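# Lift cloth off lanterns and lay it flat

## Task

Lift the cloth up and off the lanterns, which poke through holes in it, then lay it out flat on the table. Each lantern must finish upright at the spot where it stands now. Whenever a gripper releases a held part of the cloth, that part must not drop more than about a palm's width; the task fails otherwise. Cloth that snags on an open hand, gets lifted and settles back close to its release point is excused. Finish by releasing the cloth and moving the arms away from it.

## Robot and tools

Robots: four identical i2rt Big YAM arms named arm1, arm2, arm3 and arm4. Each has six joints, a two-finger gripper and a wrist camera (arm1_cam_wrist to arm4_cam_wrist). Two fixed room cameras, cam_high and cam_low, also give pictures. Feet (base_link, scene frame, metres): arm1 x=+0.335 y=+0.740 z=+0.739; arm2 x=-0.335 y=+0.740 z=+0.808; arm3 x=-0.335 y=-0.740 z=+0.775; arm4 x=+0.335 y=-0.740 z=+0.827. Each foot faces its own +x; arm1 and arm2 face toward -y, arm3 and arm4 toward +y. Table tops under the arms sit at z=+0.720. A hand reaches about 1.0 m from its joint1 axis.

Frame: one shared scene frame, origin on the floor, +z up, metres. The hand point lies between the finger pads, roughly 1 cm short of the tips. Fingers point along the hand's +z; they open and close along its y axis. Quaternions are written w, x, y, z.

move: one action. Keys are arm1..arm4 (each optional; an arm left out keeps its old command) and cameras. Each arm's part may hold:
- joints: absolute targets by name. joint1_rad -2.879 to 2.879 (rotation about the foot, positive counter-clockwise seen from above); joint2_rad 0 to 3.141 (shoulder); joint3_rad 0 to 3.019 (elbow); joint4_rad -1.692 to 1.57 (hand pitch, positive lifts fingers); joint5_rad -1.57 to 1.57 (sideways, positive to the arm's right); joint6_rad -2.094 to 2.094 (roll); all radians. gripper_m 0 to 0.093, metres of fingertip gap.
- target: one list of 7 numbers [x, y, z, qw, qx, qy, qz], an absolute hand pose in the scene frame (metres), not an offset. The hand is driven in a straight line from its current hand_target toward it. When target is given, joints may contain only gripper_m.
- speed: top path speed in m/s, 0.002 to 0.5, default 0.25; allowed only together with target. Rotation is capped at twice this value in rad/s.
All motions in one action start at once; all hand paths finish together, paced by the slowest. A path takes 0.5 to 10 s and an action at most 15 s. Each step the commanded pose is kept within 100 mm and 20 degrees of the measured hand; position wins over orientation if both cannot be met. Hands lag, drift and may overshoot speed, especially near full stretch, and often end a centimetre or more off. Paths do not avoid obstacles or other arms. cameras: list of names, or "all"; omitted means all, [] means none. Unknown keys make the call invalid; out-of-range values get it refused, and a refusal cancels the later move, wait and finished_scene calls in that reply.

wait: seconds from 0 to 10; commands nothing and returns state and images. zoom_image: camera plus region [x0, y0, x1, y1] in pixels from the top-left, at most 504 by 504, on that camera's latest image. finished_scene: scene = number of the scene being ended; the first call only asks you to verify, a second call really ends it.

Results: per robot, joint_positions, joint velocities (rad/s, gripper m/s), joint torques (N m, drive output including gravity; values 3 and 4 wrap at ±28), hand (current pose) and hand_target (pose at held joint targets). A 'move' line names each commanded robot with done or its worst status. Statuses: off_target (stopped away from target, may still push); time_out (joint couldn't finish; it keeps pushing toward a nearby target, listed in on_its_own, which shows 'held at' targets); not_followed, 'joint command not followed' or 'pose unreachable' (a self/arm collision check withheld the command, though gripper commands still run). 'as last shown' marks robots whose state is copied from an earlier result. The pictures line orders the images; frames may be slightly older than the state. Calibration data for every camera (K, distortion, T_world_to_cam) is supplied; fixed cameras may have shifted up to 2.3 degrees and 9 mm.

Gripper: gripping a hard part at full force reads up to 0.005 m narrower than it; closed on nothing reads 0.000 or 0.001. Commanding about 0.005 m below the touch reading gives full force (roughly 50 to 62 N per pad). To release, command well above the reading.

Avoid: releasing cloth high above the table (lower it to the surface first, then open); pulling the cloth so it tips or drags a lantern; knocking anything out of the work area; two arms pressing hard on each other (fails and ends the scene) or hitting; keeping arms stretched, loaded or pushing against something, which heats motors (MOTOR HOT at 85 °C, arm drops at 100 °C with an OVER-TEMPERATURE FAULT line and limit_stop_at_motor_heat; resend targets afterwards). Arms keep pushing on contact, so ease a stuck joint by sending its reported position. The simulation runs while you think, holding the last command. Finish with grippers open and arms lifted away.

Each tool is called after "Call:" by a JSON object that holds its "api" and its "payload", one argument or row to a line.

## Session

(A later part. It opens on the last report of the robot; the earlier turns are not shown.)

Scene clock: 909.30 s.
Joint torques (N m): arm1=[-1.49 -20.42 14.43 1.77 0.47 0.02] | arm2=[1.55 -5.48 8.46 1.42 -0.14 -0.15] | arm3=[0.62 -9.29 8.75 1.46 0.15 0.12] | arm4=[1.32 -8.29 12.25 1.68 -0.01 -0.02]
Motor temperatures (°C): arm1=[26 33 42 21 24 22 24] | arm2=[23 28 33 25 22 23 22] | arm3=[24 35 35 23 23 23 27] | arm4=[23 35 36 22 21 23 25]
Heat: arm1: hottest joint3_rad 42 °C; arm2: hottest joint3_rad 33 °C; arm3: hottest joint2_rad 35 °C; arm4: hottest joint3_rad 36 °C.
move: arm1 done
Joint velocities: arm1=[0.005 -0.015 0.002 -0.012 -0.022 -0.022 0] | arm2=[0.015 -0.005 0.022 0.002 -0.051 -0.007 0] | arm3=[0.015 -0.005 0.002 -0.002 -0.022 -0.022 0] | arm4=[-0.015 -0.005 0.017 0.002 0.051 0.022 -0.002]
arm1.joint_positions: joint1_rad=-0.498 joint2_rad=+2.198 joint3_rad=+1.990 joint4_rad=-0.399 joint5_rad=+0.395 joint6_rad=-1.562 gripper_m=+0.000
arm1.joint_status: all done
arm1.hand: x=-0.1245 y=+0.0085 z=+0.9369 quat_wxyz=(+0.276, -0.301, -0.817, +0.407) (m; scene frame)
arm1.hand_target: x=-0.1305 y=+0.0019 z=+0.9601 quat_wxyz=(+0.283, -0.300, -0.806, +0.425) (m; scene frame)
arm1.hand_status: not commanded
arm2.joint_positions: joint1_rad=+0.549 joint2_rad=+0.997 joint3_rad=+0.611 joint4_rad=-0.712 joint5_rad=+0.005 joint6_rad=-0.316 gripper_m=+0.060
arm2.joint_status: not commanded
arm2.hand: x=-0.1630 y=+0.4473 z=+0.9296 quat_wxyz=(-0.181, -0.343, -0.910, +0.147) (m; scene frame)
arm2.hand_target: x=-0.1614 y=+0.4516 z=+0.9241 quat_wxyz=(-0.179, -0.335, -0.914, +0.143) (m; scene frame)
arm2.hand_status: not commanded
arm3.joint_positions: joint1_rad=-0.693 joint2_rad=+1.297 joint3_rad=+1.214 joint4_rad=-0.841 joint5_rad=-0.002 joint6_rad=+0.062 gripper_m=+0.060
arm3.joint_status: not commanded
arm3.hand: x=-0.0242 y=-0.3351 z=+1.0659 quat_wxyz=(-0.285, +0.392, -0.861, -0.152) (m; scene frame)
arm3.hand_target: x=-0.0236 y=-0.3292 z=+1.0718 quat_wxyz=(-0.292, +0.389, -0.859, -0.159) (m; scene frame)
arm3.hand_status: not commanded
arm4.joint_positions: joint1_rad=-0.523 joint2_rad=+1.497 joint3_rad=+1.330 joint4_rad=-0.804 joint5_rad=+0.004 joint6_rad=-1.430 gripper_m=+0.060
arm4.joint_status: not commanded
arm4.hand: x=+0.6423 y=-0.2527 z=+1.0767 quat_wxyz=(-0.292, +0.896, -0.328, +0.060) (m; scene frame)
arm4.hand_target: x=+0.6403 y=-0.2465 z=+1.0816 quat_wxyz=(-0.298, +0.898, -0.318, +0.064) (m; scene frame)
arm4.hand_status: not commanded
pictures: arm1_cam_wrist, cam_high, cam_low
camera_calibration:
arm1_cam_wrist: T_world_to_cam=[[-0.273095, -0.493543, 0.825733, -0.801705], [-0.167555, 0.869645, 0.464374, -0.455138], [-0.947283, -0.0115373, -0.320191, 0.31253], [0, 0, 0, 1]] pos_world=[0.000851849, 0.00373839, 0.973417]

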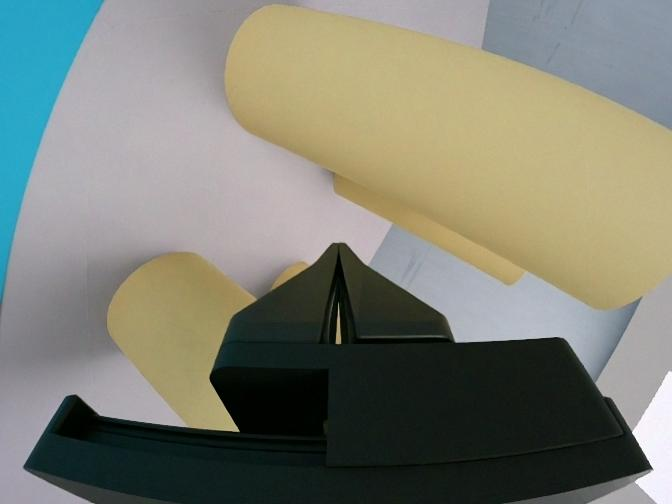

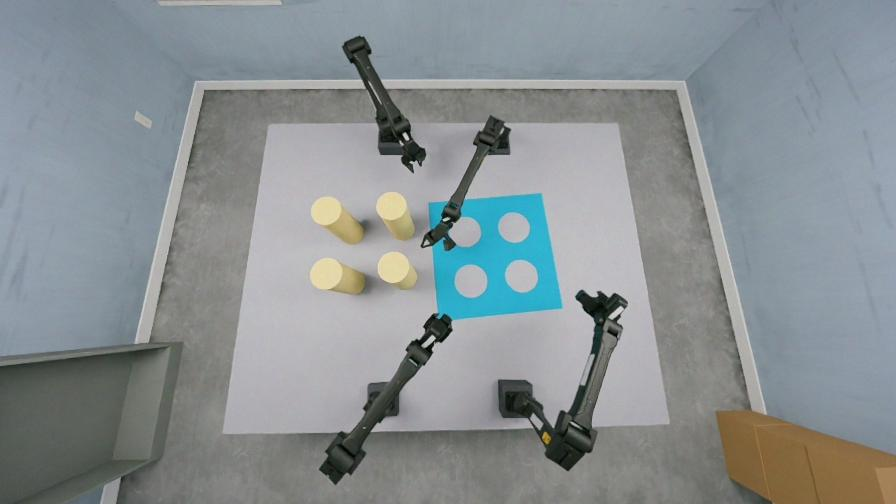

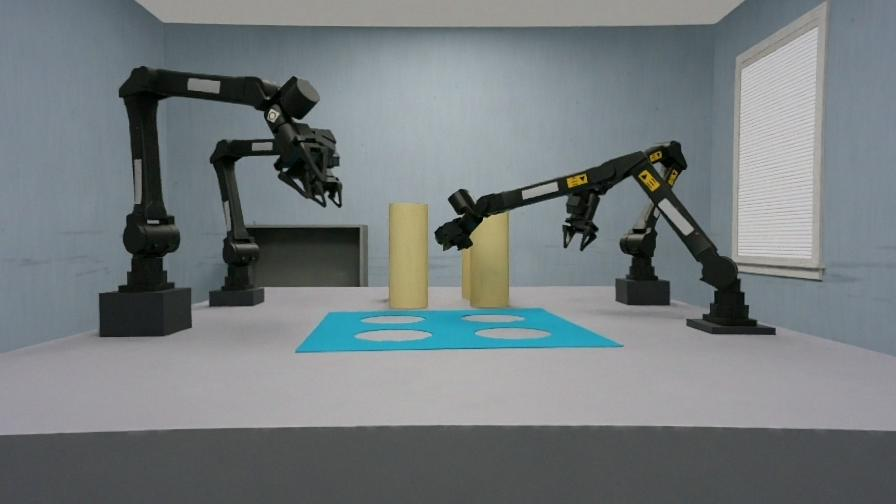

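Call:
{"api": "move", "payload": {
  "arm1": {"joints": {"joint1_rad": -0.57, "joint2_rad": 2.355, "joint3_rad": 1.9, "joint4_rad": -0.315}},
  "cameras": ["cam_high", "cam_low", "arm1_cam_wrist"]
}}

Call:
{"api": "zoom_image", "payload": {
  "camera": "cam_high",
  "region": [370, 190, 490, 290]
}}

Call:
{"api": "zoom_image", "payload": {
  "camera": "cam_low",
  "region": [330, 190, 570, 330]
}}

Scene clock: 944.17 s.
Joint torques (N m): arm1=[-0.91 -22.95 10.96 1.1 0.12 -0.01] | arm2=[1.44 -5.48 8.47 1.43 -0.14 -0.15] | arm3=[0.56 -9.35 8.68 1.47 0.15 0.13] | arm4=[1.32 -8.35 12.25 1.68 -0.02 -0.03]
Motor temperatures (°C): arm1=[26 33 43 21 24 22 23] | arm2=[23 27 34 25 22 23 22] | arm3=[24 34 37 23 23 23 27] | arm4=[23 34 37 22 21 23 25]
Heat: arm1: hottest joint3_rad 43 °C; arm2: hottest joint3_rad 34 °C; arm3: hottest joint3_rad 37 °C; arm4: hottest joint3_rad 37 °C.
move: arm1 done
Joint velocities: arm1=[-0.015 0.005 -0.002 0.002 -0.022 0.007 0] | arm2=[-0.005 0.015 0.002 0.002 0.022 -0.066 0] | arm3=[-0.015 -0.015 -0.007 -0.022 0.022 -0.022 0] | arm4=[0.005 -0.005 -0.002 0.002 -0.037 -0.007 -0.001]
arm1.joint_positions: joint1_rad=-0.567 joint2_rad=+2.378 joint3_rad=+1.885 joint4_rad=-0.315 joint5_rad=+0.403 joint6_rad=-1.563 gripper_m=+0.000
arm1.joint_status: all done
arm1.hand: x=-0.1628 y=+0.0610 z=+0.7455 quat_wxyz=(+0.277, -0.324, -0.851, +0.308) (m; scene frame)
arm1.hand_target: x=-0.1686 y=+0.0558 z=+0.7719 quat_wxyz=(+0.281, -0.323, -0.844, +0.324) (m; scene frame)
arm1.hand_status: not commanded
arm2, arm3, arm4: as last shown
pictures: arm1_cam_wrist, cam_high, cam_low
camera_calibration:
arm1_cam_wrist: T_world_to_cam=[[-0.386662, -0.605215, 0.69585, -0.543095], [-0.157418, 0.786777, 0.596827, -0.510369], [-0.908687, 0.121231, -0.399488, 0.272818], [0, 0, 0, 1]] pos_world=[-0.0424288, 0.039783, 0.791502]

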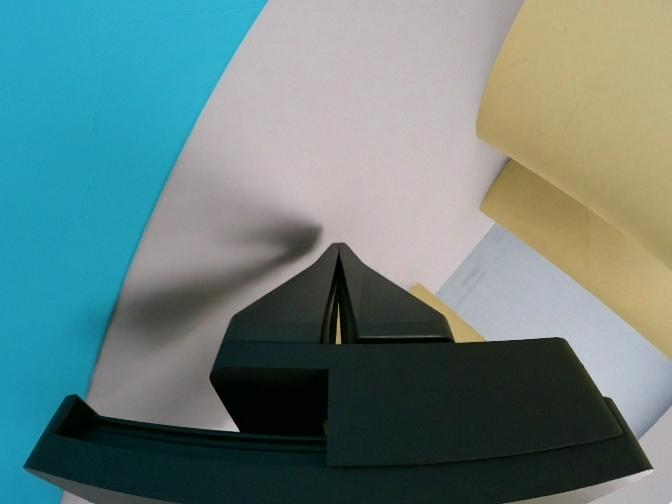

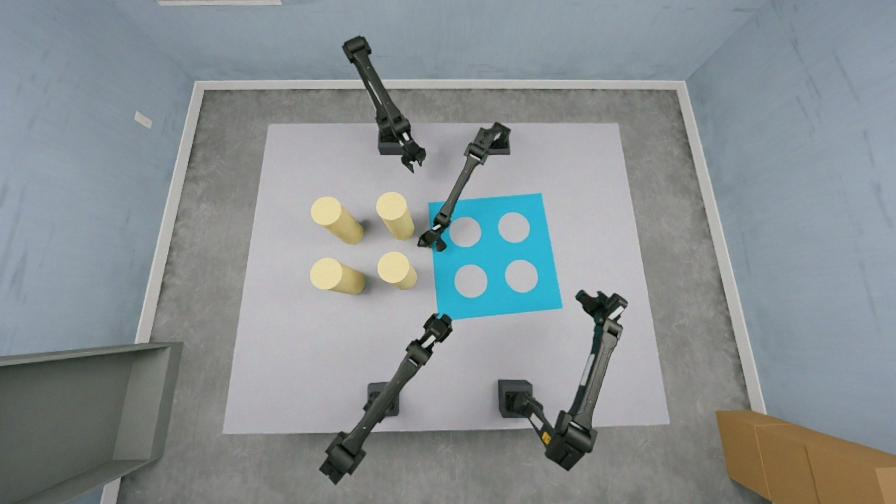

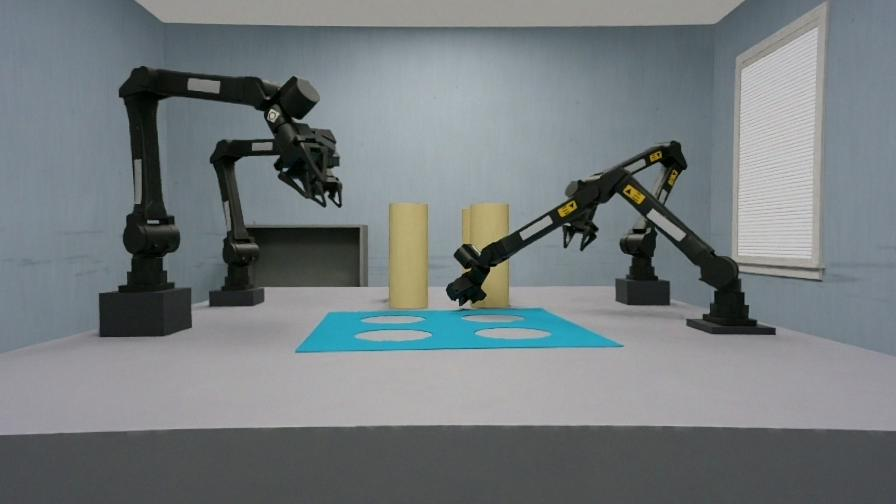

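Scaled by 4.200.

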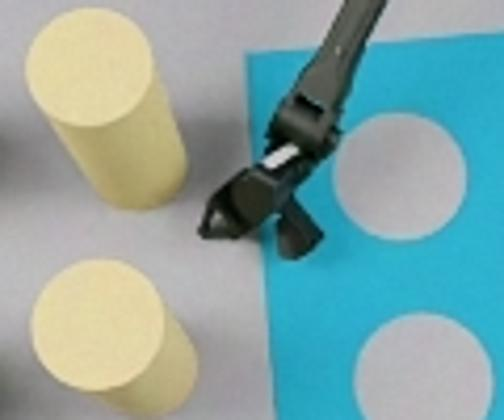

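Scaled by 2.100.

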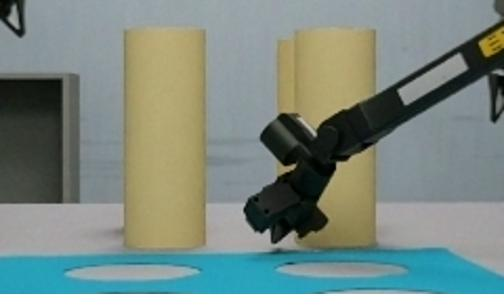

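Call:
{"api": "move", "payload": {
  "arm1": {"joints": {"joint1_rad": -0.62}},
  "cameras": ["cam_high", "cam_low", "arm1_cam_wrist"]
}}

Call:
{"api": "zoom_image", "payload": {
  "camera": "cam_high",
  "region": [370, 190, 490, 290]
}}

Call:
{"api": "zoom_image", "payload": {
  "camera": "cam_low",
  "region": [330, 190, 570, 330]
}}

Scene clock: 952.20 s.
Joint torques (N m): arm1=[-0.56 -23.24 10.99 1.18 0.15 0.04] | arm2=[1.32 -5.48 8.44 1.4 -0.14 -0.15] | arm3=[0.62 -9.35 8.73 1.46 0.13 0.14] | arm4=[1.32 -8.35 12.25 1.66 -0.01 -0.03]
Motor temperatures (°C): arm1=[26 36 44 21 24 22 23] | arm2=[23 27 34 25 22 23 22] | arm3=[24 33 37 23 23 23 27] | arm4=[23 34 37 22 21 23 25]
Heat: arm1: hottest joint3_rad 44 °C; arm2: hottest joint3_rad 34 °C; arm3: hottest joint3_rad 37 °C; arm4: hottest joint3_rad 37 °C.
move: arm1 done
Joint velocities: arm1=[-0.005 -0.015 -0.002 0.007 0.007 -0.007 0] | arm2=[-0.005 -0.015 0.002 -0.007 0.022 -0.007 0] | arm3=[0.005 -0.005 -0.012 -0.007 -0.007 0.051 0] | arm4=[-0.005 -0.015 0.002 0.017 0.037 -0.022 -0.001]
arm1.joint_positions: joint1_rad=-0.626 joint2_rad=+2.378 joint3_rad=+1.885 joint4_rad=-0.315 joint5_rad=+0.403 joint6_rad=-1.563 gripper_m=+0.000
arm1.joint_status: all done
arm1.hand: x=-0.2023 y=+0.0918 z=+0.7453 quat_wxyz=(+0.286, -0.349, -0.841, +0.299) (m; scene frame)
arm1.hand_target: x=-0.2023 y=+0.0818 z=+0.7717 quat_wxyz=(+0.288, -0.344, -0.836, +0.317) (m; scene frame)
arm1.hand_status: not commanded
arm2, arm3, arm4: as last shown
pictures: arm1_cam_wrist, cam_high, cam_low
camera_calibration:
arm1_cam_wrist: T_world_to_cam=[[-0.422516, -0.580929, 0.695703, -0.548949], [-0.111165, 0.795002, 0.596334, -0.531675], [-0.899512, 0.174623, -0.40048, 0.230833], [0, 0, 0, 1]] pos_world=[-0.0834067, 0.063474, 0.791405]

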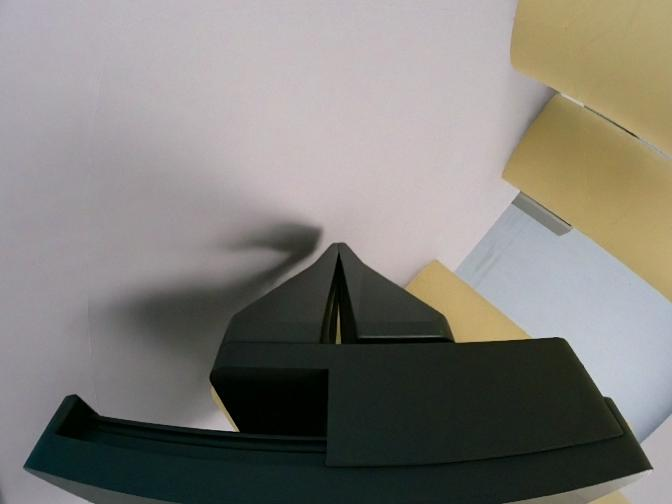

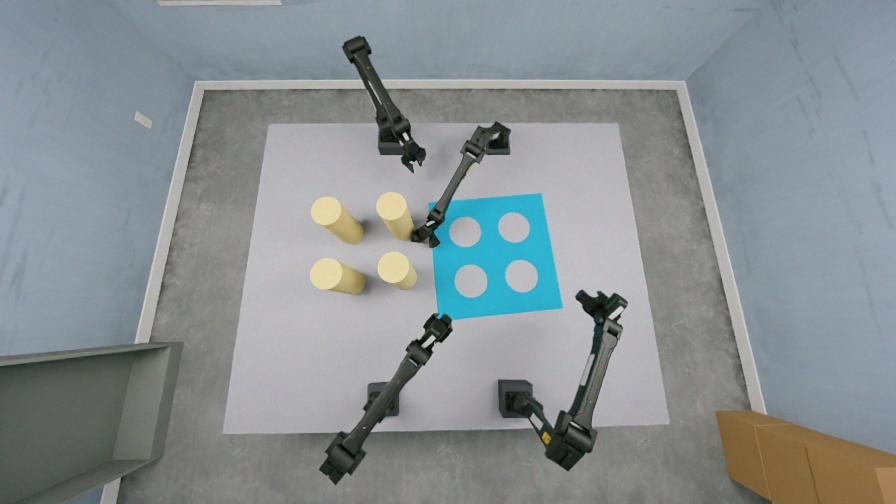

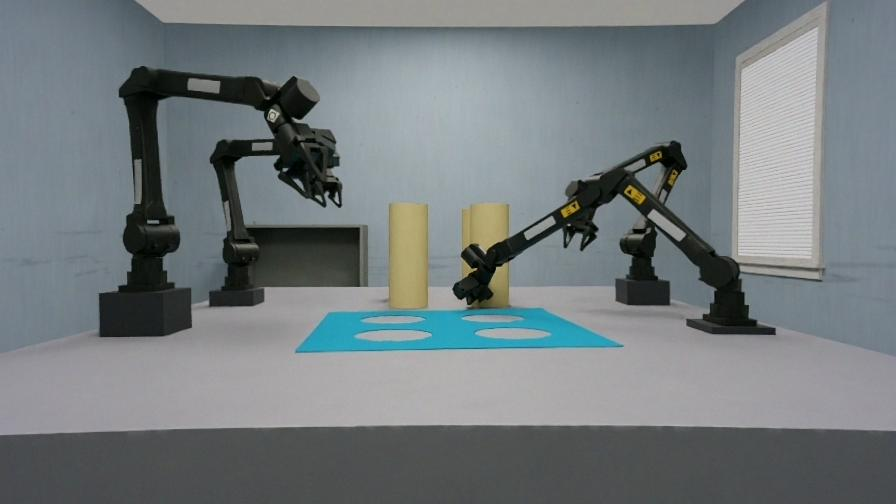

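Scaled by 4.200.

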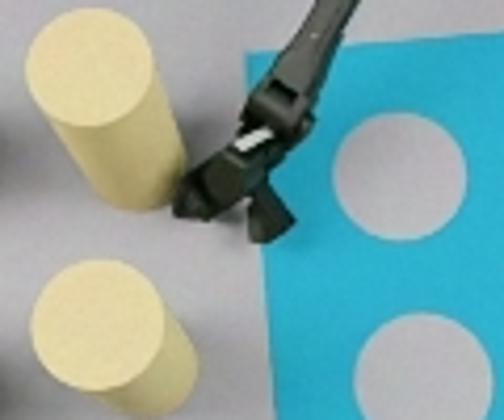

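Scaled by 2.100.

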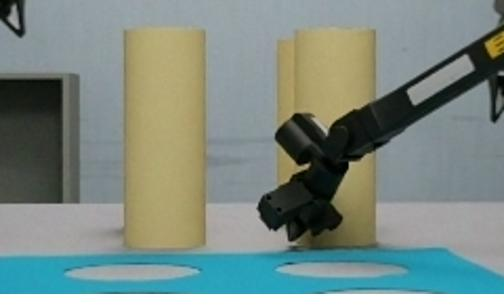

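Call:
{"api": "zoom_image", "payload": {
  "camera": "cam_high",
  "region": [372, 188, 422, 248]
}}

Call:
{"api": "move", "payload": {
  "arm1": {"joints": {"joint1_rad": -0.64}},
  "cameras": ["cam_high", "cam_low"]
}}

Call:
{"api": "zoom_image", "payload": {
  "camera": "cam_high",
  "region": [372, 188, 422, 248]
}}

Call:
{"api": "zoom_image", "payload": {
  "camera": "cam_low",
  "region": [330, 190, 570, 330]
}}

Scaled by 8.400.

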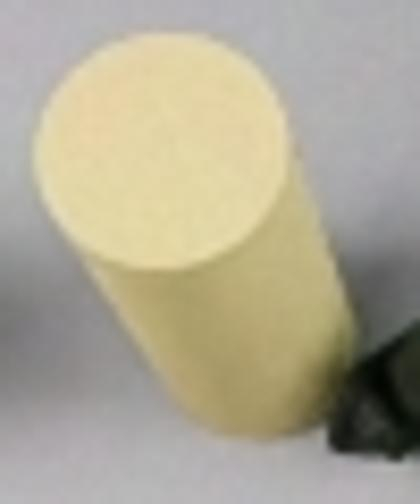

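Scene clock: 958.47 s.
Joint torques (N m): arm1=[-1.38 -23.41 11.07 1.07 0.14 0] | arm2=[1.67 -5.48 8.5 1.42 -0.14 -0.15] | arm3=[0.56 -9.35 8.68 1.42 0.14 0.13] | arm4=[1.32 -8.35 12.25 1.66 -0.01 -0.03]
Motor temperatures (°C): arm1=[26 38 45 21 24 22 23] | arm2=[23 27 34 25 22 23 22] | arm3=[24 33 37 23 23 23 27] | arm4=[23 34 37 22 21 23 25]
Heat: arm1: hottest joint3_rad 45 °C; arm2: hottest joint3_rad 34 °C; arm3: hottest joint3_rad 37 °C; arm4: hottest joint3_rad 37 °C.
move: arm1 done
Joint velocities: arm1=[-0.015 -0.005 -0.007 0.007 0.007 0.022 -0.001] | arm2=[-0.015 -0.015 -0.012 0.002 0.022 -0.007 0] | arm3=[-0.015 0.005 0.002 -0.002 0.037 -0.007 0.001] | arm4=[-0.015 -0.005 0.017 -0.002 0.022 -0.007 0]
arm1.joint_positions: joint1_rad=-0.634 joint2_rad=+2.378 joint3_rad=+1.885 joint4_rad=-0.315 joint5_rad=+0.403 joint6_rad=-1.563 gripper_m=+0.000
arm1.joint_status: all done
arm1.hand: x=-0.2075 y=+0.0961 z=+0.7453 quat_wxyz=(+0.287, -0.353, -0.839, +0.298) (m; scene frame)
arm1.hand_target: x=-0.2153 y=+0.0927 z=+0.7717 quat_wxyz=(+0.291, -0.352, -0.832, +0.314) (m; scene frame)
arm1.hand_status: not commanded
arm2, arm3, arm4: as last shown
pictures: cam_high, cam_low

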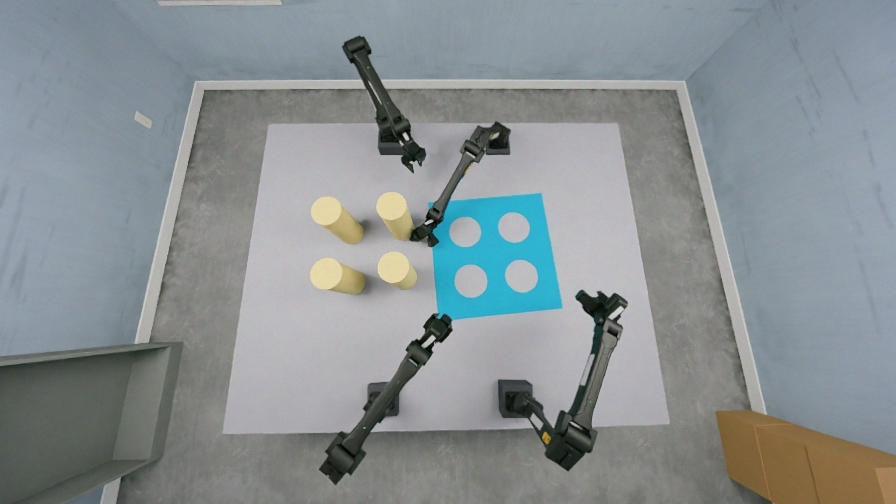

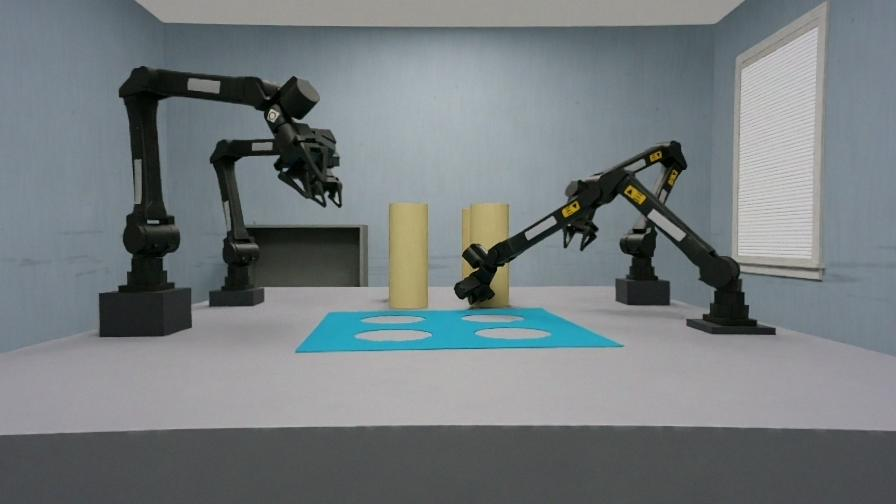

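Scaled by 8.400.

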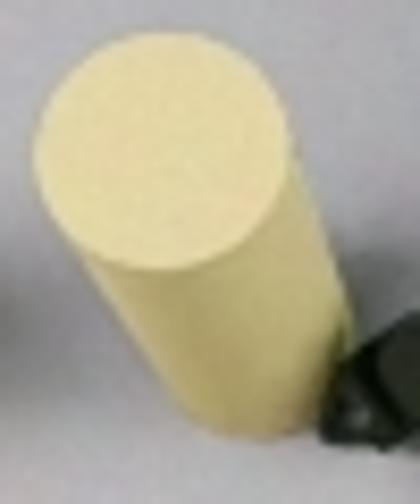

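Scaled by 2.100.

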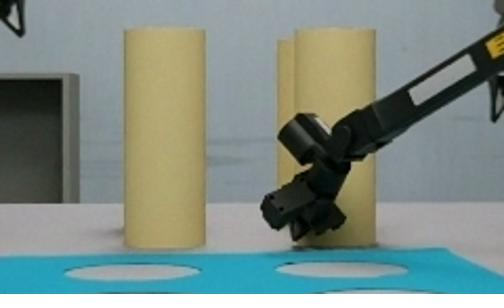

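Call:
{"api": "move", "payload": {
  "arm1": {"joints": {"joint1_rad": -0.65}},
  "cameras": ["cam_high", "cam_low"]
}}

Call:
{"api": "zoom_image", "payload": {
  "camera": "cam_high",
  "region": [372, 188, 422, 248]
}}

Scene clock: 962.93 s.
Joint torques (N m): arm1=[-1.49 -23.3 10.96 1.06 0.15 0.06] | arm2=[1.49 -5.48 8.43 1.42 -0.14 -0.15] | arm3=[0.56 -9.41 8.72 1.46 0.15 0.13] | arm4=[1.32 -8.35 12.26 1.68 -0.01 -0.02]
Motor temperatures (°C): arm1=[26 40 45 21 24 22 23] | arm2=[23 27 34 25 22 23 22] | arm3=[24 33 37 23 23 23 26] | arm4=[23 34 37 22 21 23 25]
Heat: arm1: hottest joint3_rad 45 °C; arm2: hottest joint3_rad 34 °C; arm3: hottest joint3_rad 37 °C; arm4: hottest joint3_rad 37 °C.
move: arm1 done
Joint velocities: arm1=[-0.024 0.015 0.007 -0.012 -0.022 -0.11 -0.001] | arm2=[-0.015 0.005 0.002 -0.012 0.081 0.007 0] | arm3=[-0.005 -0.005 -0.007 0.012 -0.051 0.007 0] | arm4=[-0.015 0.005 0.022 0.017 -0.066 -0.022 0]
arm1.joint_positions: joint1_rad=-0.643 joint2_rad=+2.378 joint3_rad=+1.885 joint4_rad=-0.315 joint5_rad=+0.403 joint6_rad=-1.563 gripper_m=+0.000
arm1.joint_status: all done
arm1.hand: x=-0.2133 y=+0.1011 z=+0.7452 quat_wxyz=(+0.288, -0.356, -0.838, +0.297) (m; scene frame)
arm1.hand_target: x=-0.2218 y=+0.0983 z=+0.7716 quat_wxyz=(+0.293, -0.356, -0.831, +0.312) (m; scene frame)
arm1.hand_status: not commanded
arm2, arm3, arm4: as last shown
pictures: cam_high, cam_low

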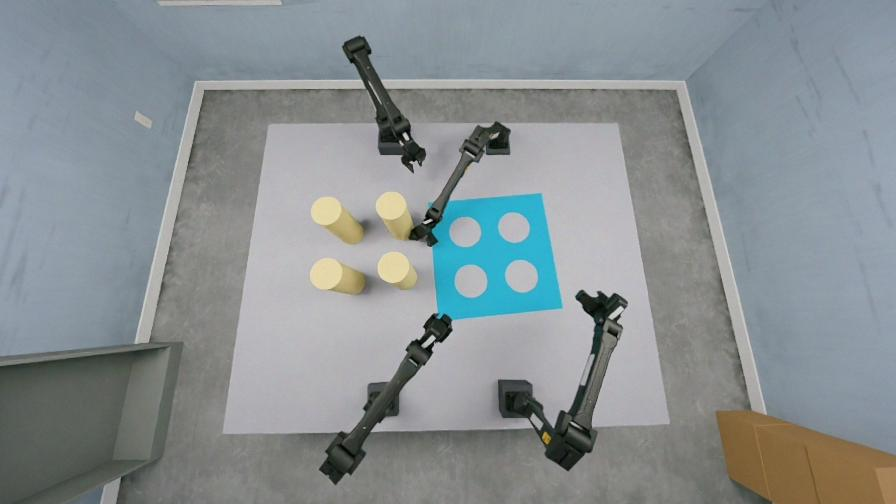

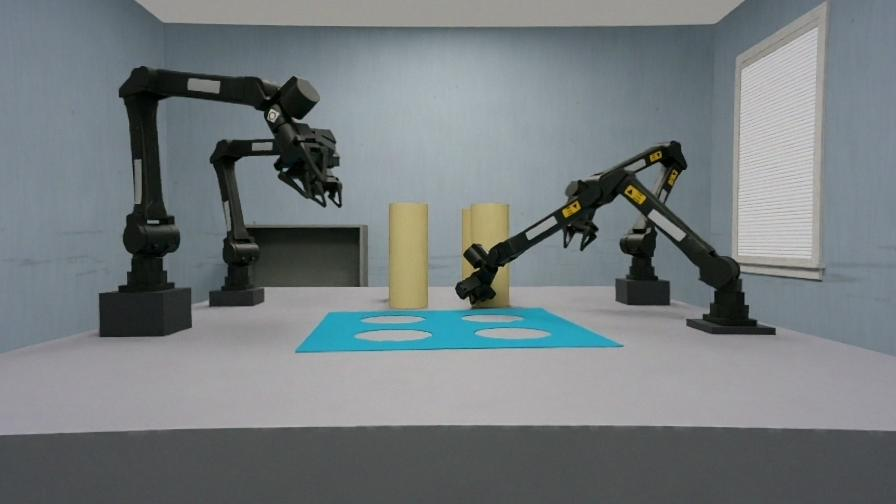

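Scaled by 8.400.

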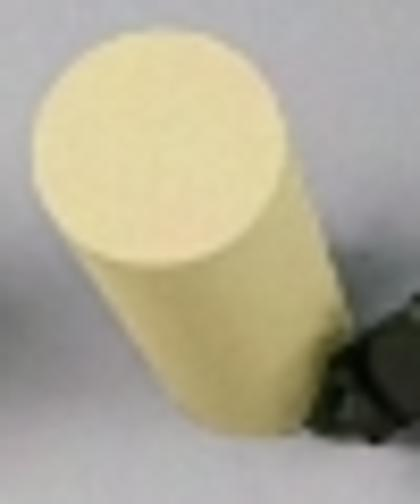

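Call:
{"api": "move", "payload": {
  "arm1": {"joints": {"joint1_rad": -0.657}},
  "cameras": ["cam_high", "cam_low"]
}}

Call:
{"api": "zoom_image", "payload": {
  "camera": "cam_high",
  "region": [372, 188, 422, 248]
}}

Call:
{"api": "zoom_image", "payload": {
  "camera": "cam_low",
  "region": [330, 190, 570, 330]
}}

Scene clock: 967.50 s.
Joint torques (N m): arm1=[-1.67 -23.36 10.96 1.17 0.11 0.04] | arm2=[1.55 -5.48 8.5 1.43 -0.15 -0.15] | arm3=[0.5 -9.29 8.72 1.42 0.14 0.14] | arm4=[1.32 -8.35 12.26 1.66 -0.02 -0.02]
Motor temperatures (°C): arm1=[26 41 45 21 24 22 23] | arm2=[23 27 34 25 22 23 22] | arm3=[24 33 38 23 23 23 26] | arm4=[23 34 37 22 21 23 25]
Heat: arm1: hottest joint3_rad 45 °C; arm2: hottest joint3_rad 34 °C; arm3: hottest joint3_rad 38 °C; arm4: hottest joint3_rad 37 °C.
move: arm1 done
Joint velocities: arm1=[-0.005 -0.005 -0.002 -0.002 -0.022 0.051 0] | arm2=[-0.005 -0.024 -0.022 -0.017 -0.066 -0.007 0] | arm3=[-0.015 0.005 0.002 -0.007 -0.066 0.037 -0.001] | arm4=[-0.005 -0.005 -0.007 -0.002 -0.051 -0.037 0.001]
arm1.joint_positions: joint1_rad=-0.648 joint2_rad=+2.378 joint3_rad=+1.885 joint4_rad=-0.315 joint5_rad=+0.403 joint6_rad=-1.563 gripper_m=+0.000
arm1.joint_status: all done
arm1.hand: x=-0.2165 y=+0.1038 z=+0.7452 quat_wxyz=(+0.289, -0.358, -0.837, +0.296) (m; scene frame)
arm1.hand_target: x=-0.2263 y=+0.1022 z=+0.7716 quat_wxyz=(+0.294, -0.359, -0.829, +0.311) (m; scene frame)
arm1.hand_status: not commanded
arm2, arm3, arm4: as last shown
pictures: cam_high, cam_low

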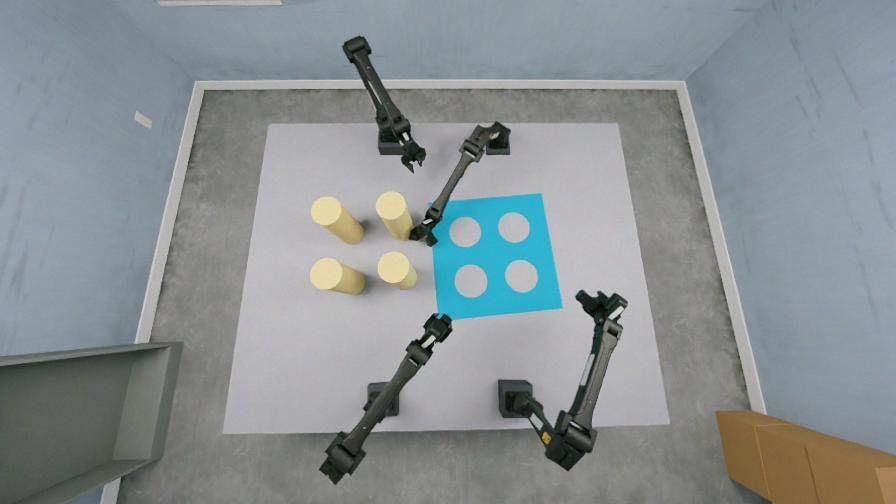

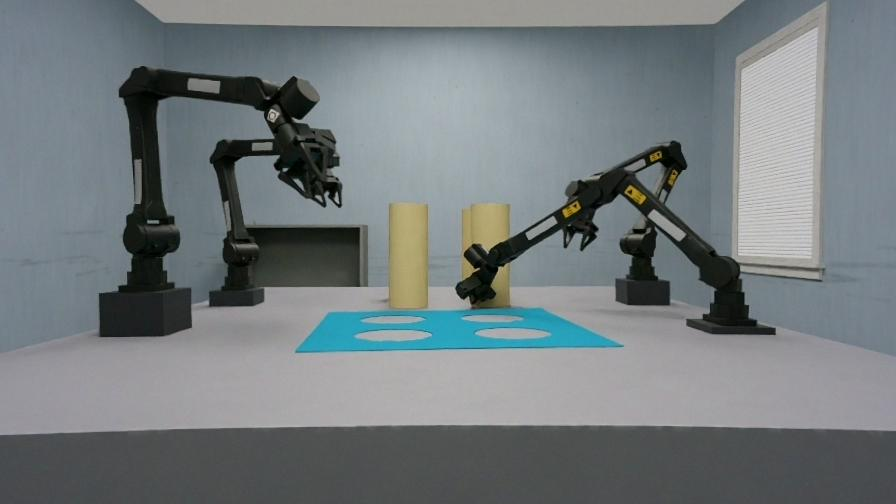

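Scaled by 8.400.

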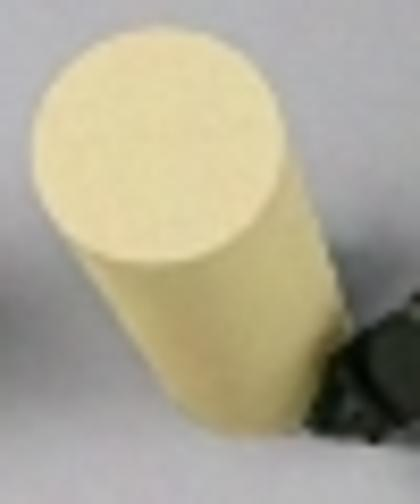

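Scaled by 2.100.

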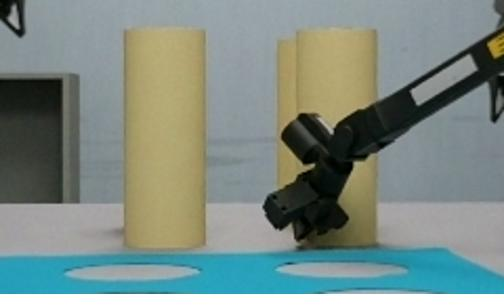

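Call:
{"api": "move", "payload": {
  "arm1": {"joints": {"joint1_rad": -0.662}},
  "cameras": ["cam_high", "cam_low"]
}}

Call:
{"api": "zoom_image", "payload": {
  "camera": "cam_high",
  "region": [372, 188, 422, 248]
}}

Call:
{"api": "zoom_image", "payload": {
  "camera": "cam_low",
  "region": [330, 190, 570, 330]
}}

Call:
{"api": "zoom_image", "payload": {
  "camera": "cam_high",
  "region": [370, 205, 430, 310]
}}

Call:
{"api": "zoom_image", "payload": {
  "camera": "cam_high",
  "region": [300, 180, 460, 330]
}}

Scene clock: 972.23 s.
Joint torques (N m): arm1=[-1.85 -23.36 10.95 1.09 0.12 0.01] | arm2=[1.61 -5.66 8.46 1.4 -0.13 -0.16] | arm3=[0.67 -9.35 8.72 1.43 0.14 0.14] | arm4=[1.32 -8.35 12.25 1.66 -0.01 -0.03]
Motor temperatures (°C): arm1=[26 42 45 21 24 22 23] | arm2=[23 27 34 25 22 23 22] | arm3=[24 33 38 23 23 23 26] | arm4=[23 34 37 22 21 23 25]
Heat: arm1: hottest joint3_rad 45 °C; arm2: hottest joint3_rad 34 °C; arm3: hottest joint3_rad 38 °C; arm4: hottest joint3_rad 37 °C.
move: arm1 done
Joint velocities: arm1=[-0.015 -0.005 -0.007 0.002 -0.037 0.007 0] | arm2=[-0.005 0.005 -0.012 -0.012 -0.066 -0.037 0] | arm3=[-0.005 -0.005 -0.002 0.002 -0.037 -0.051 0] | arm4=[-0.015 -0.005 -0.017 -0.007 -0.007 0.037 -0.001]
arm1.joint_positions: joint1_rad=-0.654 joint2_rad=+2.378 joint3_rad=+1.885 joint4_rad=-0.315 joint5_rad=+0.403 joint6_rad=-1.563 gripper_m=+0.000
arm1.joint_status: all done
arm1.hand: x=-0.2199 y=+0.1068 z=+0.7452 quat_wxyz=(+0.289, -0.361, -0.836, +0.295) (m; scene frame)
arm1.hand_target: x=-0.2295 y=+0.1051 z=+0.7716 quat_wxyz=(+0.295, -0.361, -0.828, +0.310) (m; scene frame)
arm1.hand_status: not commanded
arm2, arm3, arm4: as last shown
pictures: cam_high, cam_low

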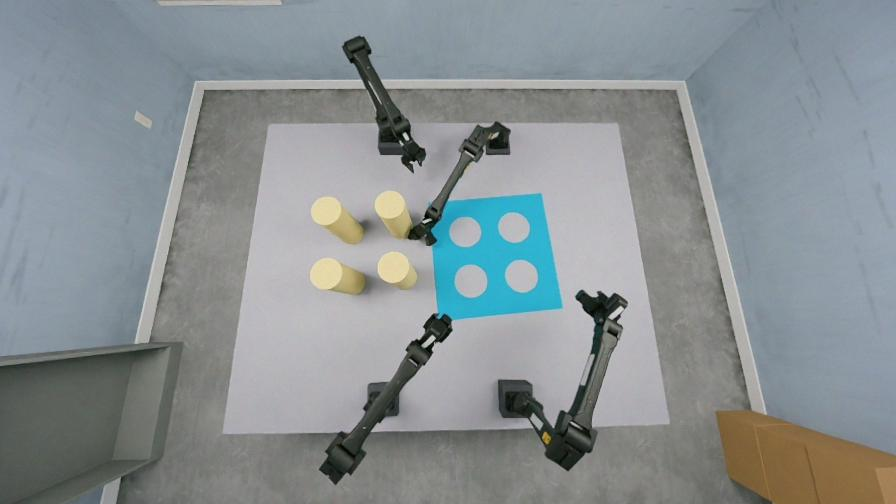

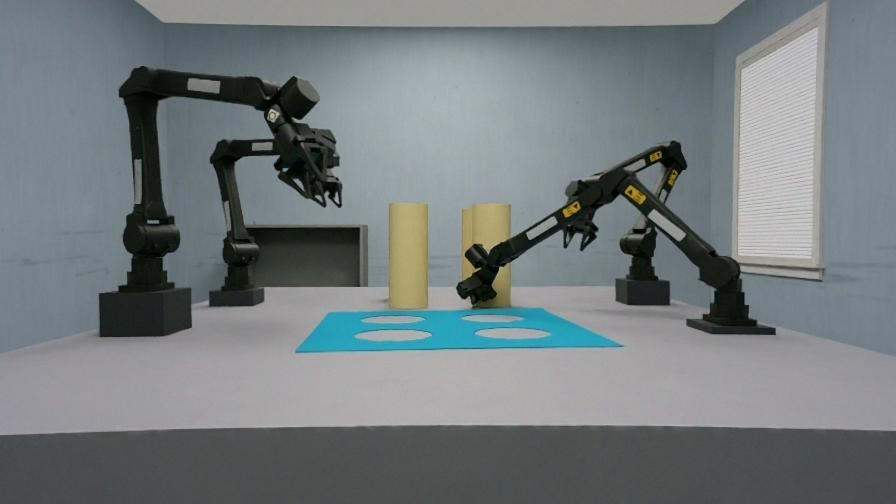

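Scaled by 8.400.

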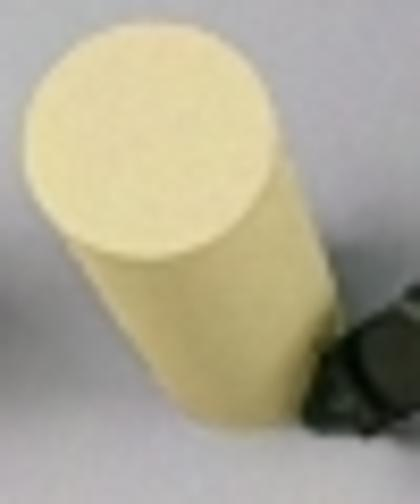

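Scaled by 2.100.

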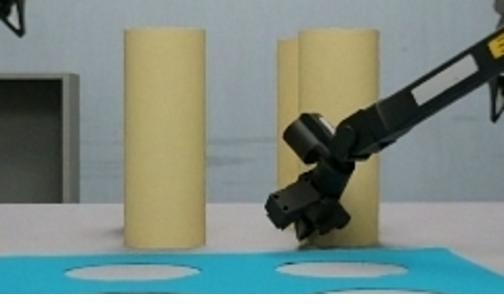

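Scaled by 4.800.

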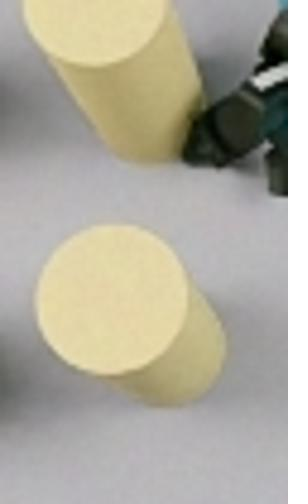

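Scaled by 3.150.

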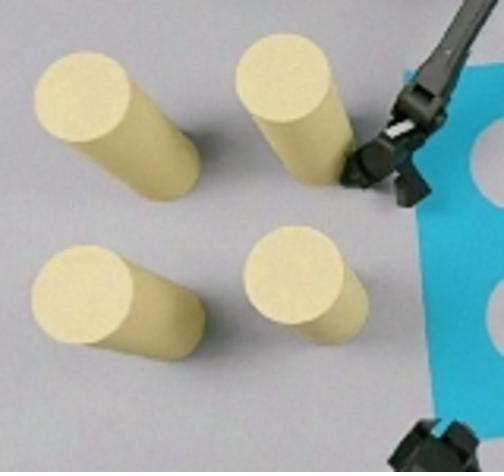

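Call:
{"api": "move", "payload": {
  "arm1": {"joints": {"joint1_rad": -0.56}},
  "cameras": ["cam_high", "cam_low"]
}}

Call:
{"api": "zoom_image", "payload": {
  "camera": "cam_high",
  "region": [300, 180, 460, 330]
}}

Call:
{"api": "zoom_image", "payload": {
  "camera": "cam_high",
  "region": [372, 188, 422, 248]
}}

Scene clock: 978.40 s.
Joint torques (N m): arm1=[-1.08 -22.83 11.07 1.31 0.18 0.01] | arm2=[1.38 -5.54 8.44 1.44 -0.14 -0.16] | arm3=[0.44 -9.41 8.73 1.46 0.13 0.13] | arm4=[1.32 -8.35 12.25 1.65 -0.01 -0.03]
Motor temperatures (°C): arm1=[26 43 45 21 24 22 23] | arm2=[23 27 34 25 22 23 22] | arm3=[24 33 38 23 23 23 26] | arm4=[23 34 37 22 21 23 25]
Heat: arm1: hottest joint3_rad 45 °C; arm2: hottest joint3_rad 34 °C; arm3: hottest joint3_rad 38 °C; arm4: hottest joint3_rad 37 °C.
move: arm1 done
Joint velocities: arm1=[0.005 0.005 -0.012 -0.002 0.007 -0.022 -0.002] | arm2=[-0.024 0.015 0.022 -0.002 0.007 0.037 0] | arm3=[-0.015 -0.005 0.007 -0.002 -0.007 0.066 0] | arm4=[0.005 -0.005 -0.007 -0.017 -0.037 0.007 0]
arm1.joint_positions: joint1_rad=-0.563 joint2_rad=+2.378 joint3_rad=+1.885 joint4_rad=-0.315 joint5_rad=+0.402 joint6_rad=-1.563 gripper_m=+0.000
arm1.joint_status: all done
arm1.hand: x=-0.1598 y=+0.0587 z=+0.7455 quat_wxyz=(+0.276, -0.322, -0.852, +0.309) (m; scene frame)
arm1.hand_target: x=-0.1618 y=+0.0508 z=+0.7719 quat_wxyz=(+0.279, -0.318, -0.846, +0.325) (m; scene frame)
arm1.hand_status: not commanded
arm2, arm3, arm4: as last shown
pictures: cam_high, cam_low

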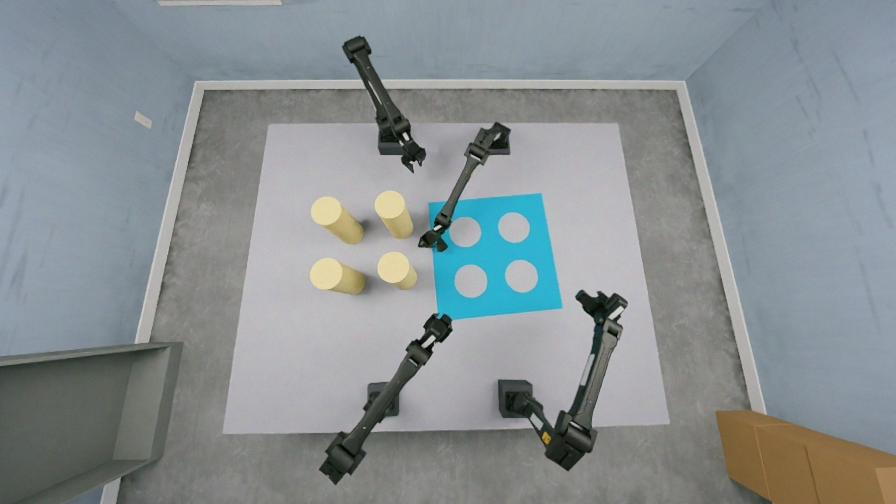

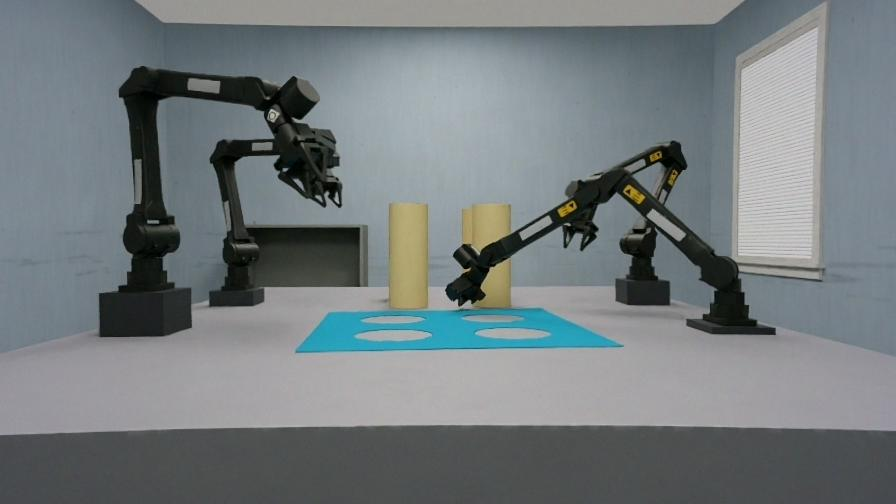

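Scaled by 3.150.

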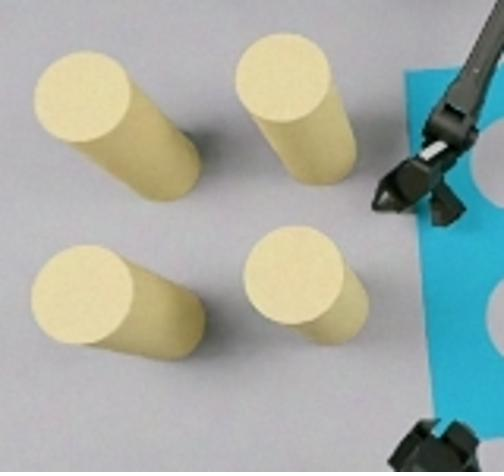

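Scaled by 8.400.

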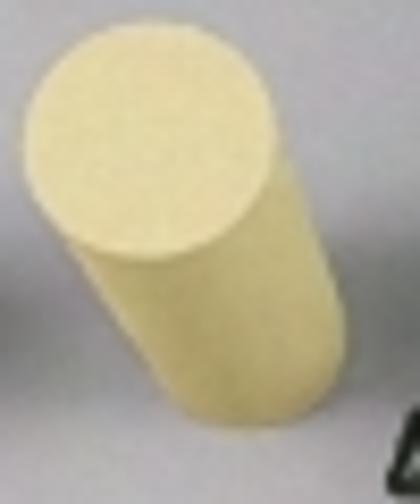

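Call:
{"api": "move", "payload": {
  "cameras": ["cam_high", "cam_low"]
}}

Scene clock: 983.83 s.
Joint torques (N m): arm1=[-1.38 -22.89 10.99 1.21 0.23 0.04] | arm2=[1.44 -5.36 8.49 1.43 -0.14 -0.15] | arm3=[0.44 -9.35 8.69 1.42 0.14 0.13] | arm4=[1.32 -8.41 12.25 1.66 -0.02 -0.03]
Motor temperatures (°C): arm1=[26 44 45 21 24 22 23] | arm2=[23 27 34 25 22 23 22] | arm3=[24 33 38 23 23 23 26] | arm4=[23 34 37 22 21 23 25]
Heat: arm1: hottest joint3_rad 45 °C; arm2: hottest joint3_rad 34 °C; arm3: hottest joint3_rad 38 °C; arm4: hottest joint3_rad 37 °C.
Joint velocities: arm1=[0.005 0.005 -0.002 0.002 -0.007 -0.051 0] | arm2=[-0.005 -0.005 0.002 -0.017 -0.007 -0.051 0] | arm3=[-0.005 -0.005 -0.002 0.007 0.007 0.022 0] | arm4=[0.005 -0.015 -0.007 -0.002 0.051 -0.007 0]
arm1.joint_positions: joint1_rad=-0.563 joint2_rad=+2.378 joint3_rad=+1.885 joint4_rad=-0.315 joint5_rad=+0.402 joint6_rad=-1.563 gripper_m=+0.000
arm1.joint_status: all done
arm1.hand: x=-0.1598 y=+0.0587 z=+0.7455 quat_wxyz=(+0.276, -0.322, -0.852, +0.309) (m; scene frame)
arm1.hand_target: x=-0.1618 y=+0.0508 z=+0.7719 quat_wxyz=(+0.279, -0.318, -0.846, +0.325) (m; scene frame)
arm1.hand_status: not commanded
arm2.joint_positions: joint1_rad=+0.549 joint2_rad=+0.997 joint3_rad=+0.611 joint4_rad=-0.712 joint5_rad=+0.005 joint6_rad=-0.316 gripper_m=+0.060
arm2.joint_status: not commanded
arm2.hand: x=-0.1630 y=+0.4473 z=+0.9296 quat_wxyz=(-0.181, -0.343, -0.910, +0.147) (m; scene frame)
arm2.hand_target: x=-0.1614 y=+0.4516 z=+0.9241 quat_wxyz=(-0.179, -0.335, -0.914, +0.143) (m; scene frame)
arm2.hand_status: not commanded
arm3.joint_positions: joint1_rad=-0.693 joint2_rad=+1.297 joint3_rad=+1.214 joint4_rad=-0.841 joint5_rad=-0.002 joint6_rad=+0.062 gripper_m=+0.060
arm3.joint_status: not commanded
arm3.hand: x=-0.0242 y=-0.3351 z=+1.0659 quat_wxyz=(-0.285, +0.392, -0.861, -0.152) (m; scene frame)
arm3.hand_target: x=-0.0236 y=-0.3292 z=+1.0718 quat_wxyz=(-0.292, +0.389, -0.859, -0.159) (m; scene frame)
arm3.hand_status: not commanded
arm4.joint_positions: joint1_rad=-0.523 joint2_rad=+1.497 joint3_rad=+1.330 joint4_rad=-0.804 joint5_rad=+0.004 joint6_rad=-1.430 gripper_m=+0.060
arm4.joint_status: not commanded
arm4.hand: x=+0.6423 y=-0.2527 z=+1.0767 quat_wxyz=(-0.292, +0.896, -0.328, +0.060) (m; scene frame)
arm4.hand_target: x=+0.6403 y=-0.2465 z=+1.0816 quat_wxyz=(-0.298, +0.898, -0.318, +0.064) (m; scene frame)
arm4.hand_status: not commanded
pictures: cam_high, cam_low

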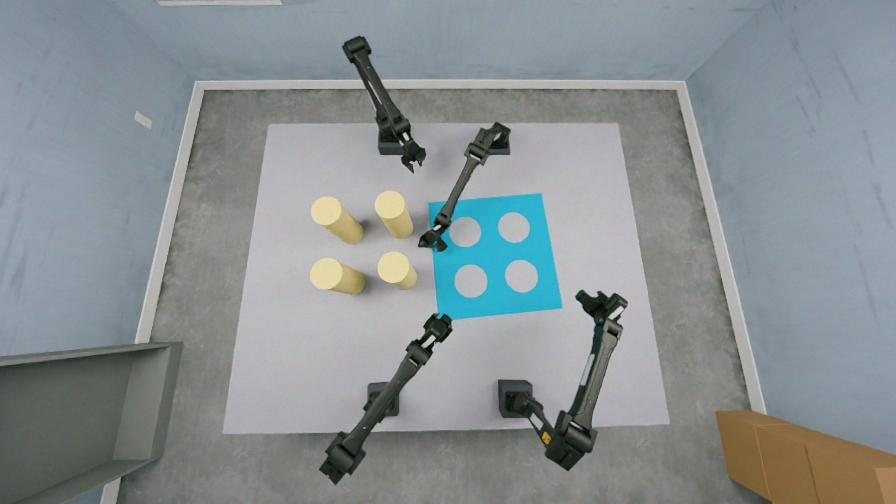

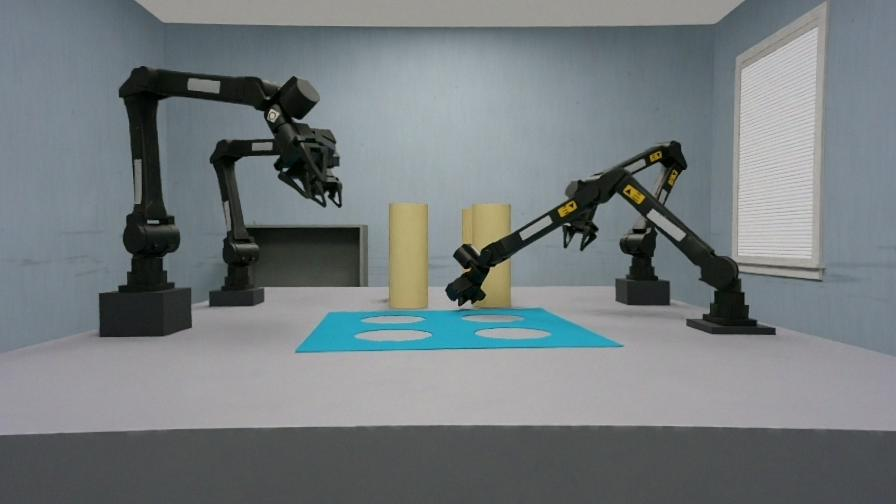

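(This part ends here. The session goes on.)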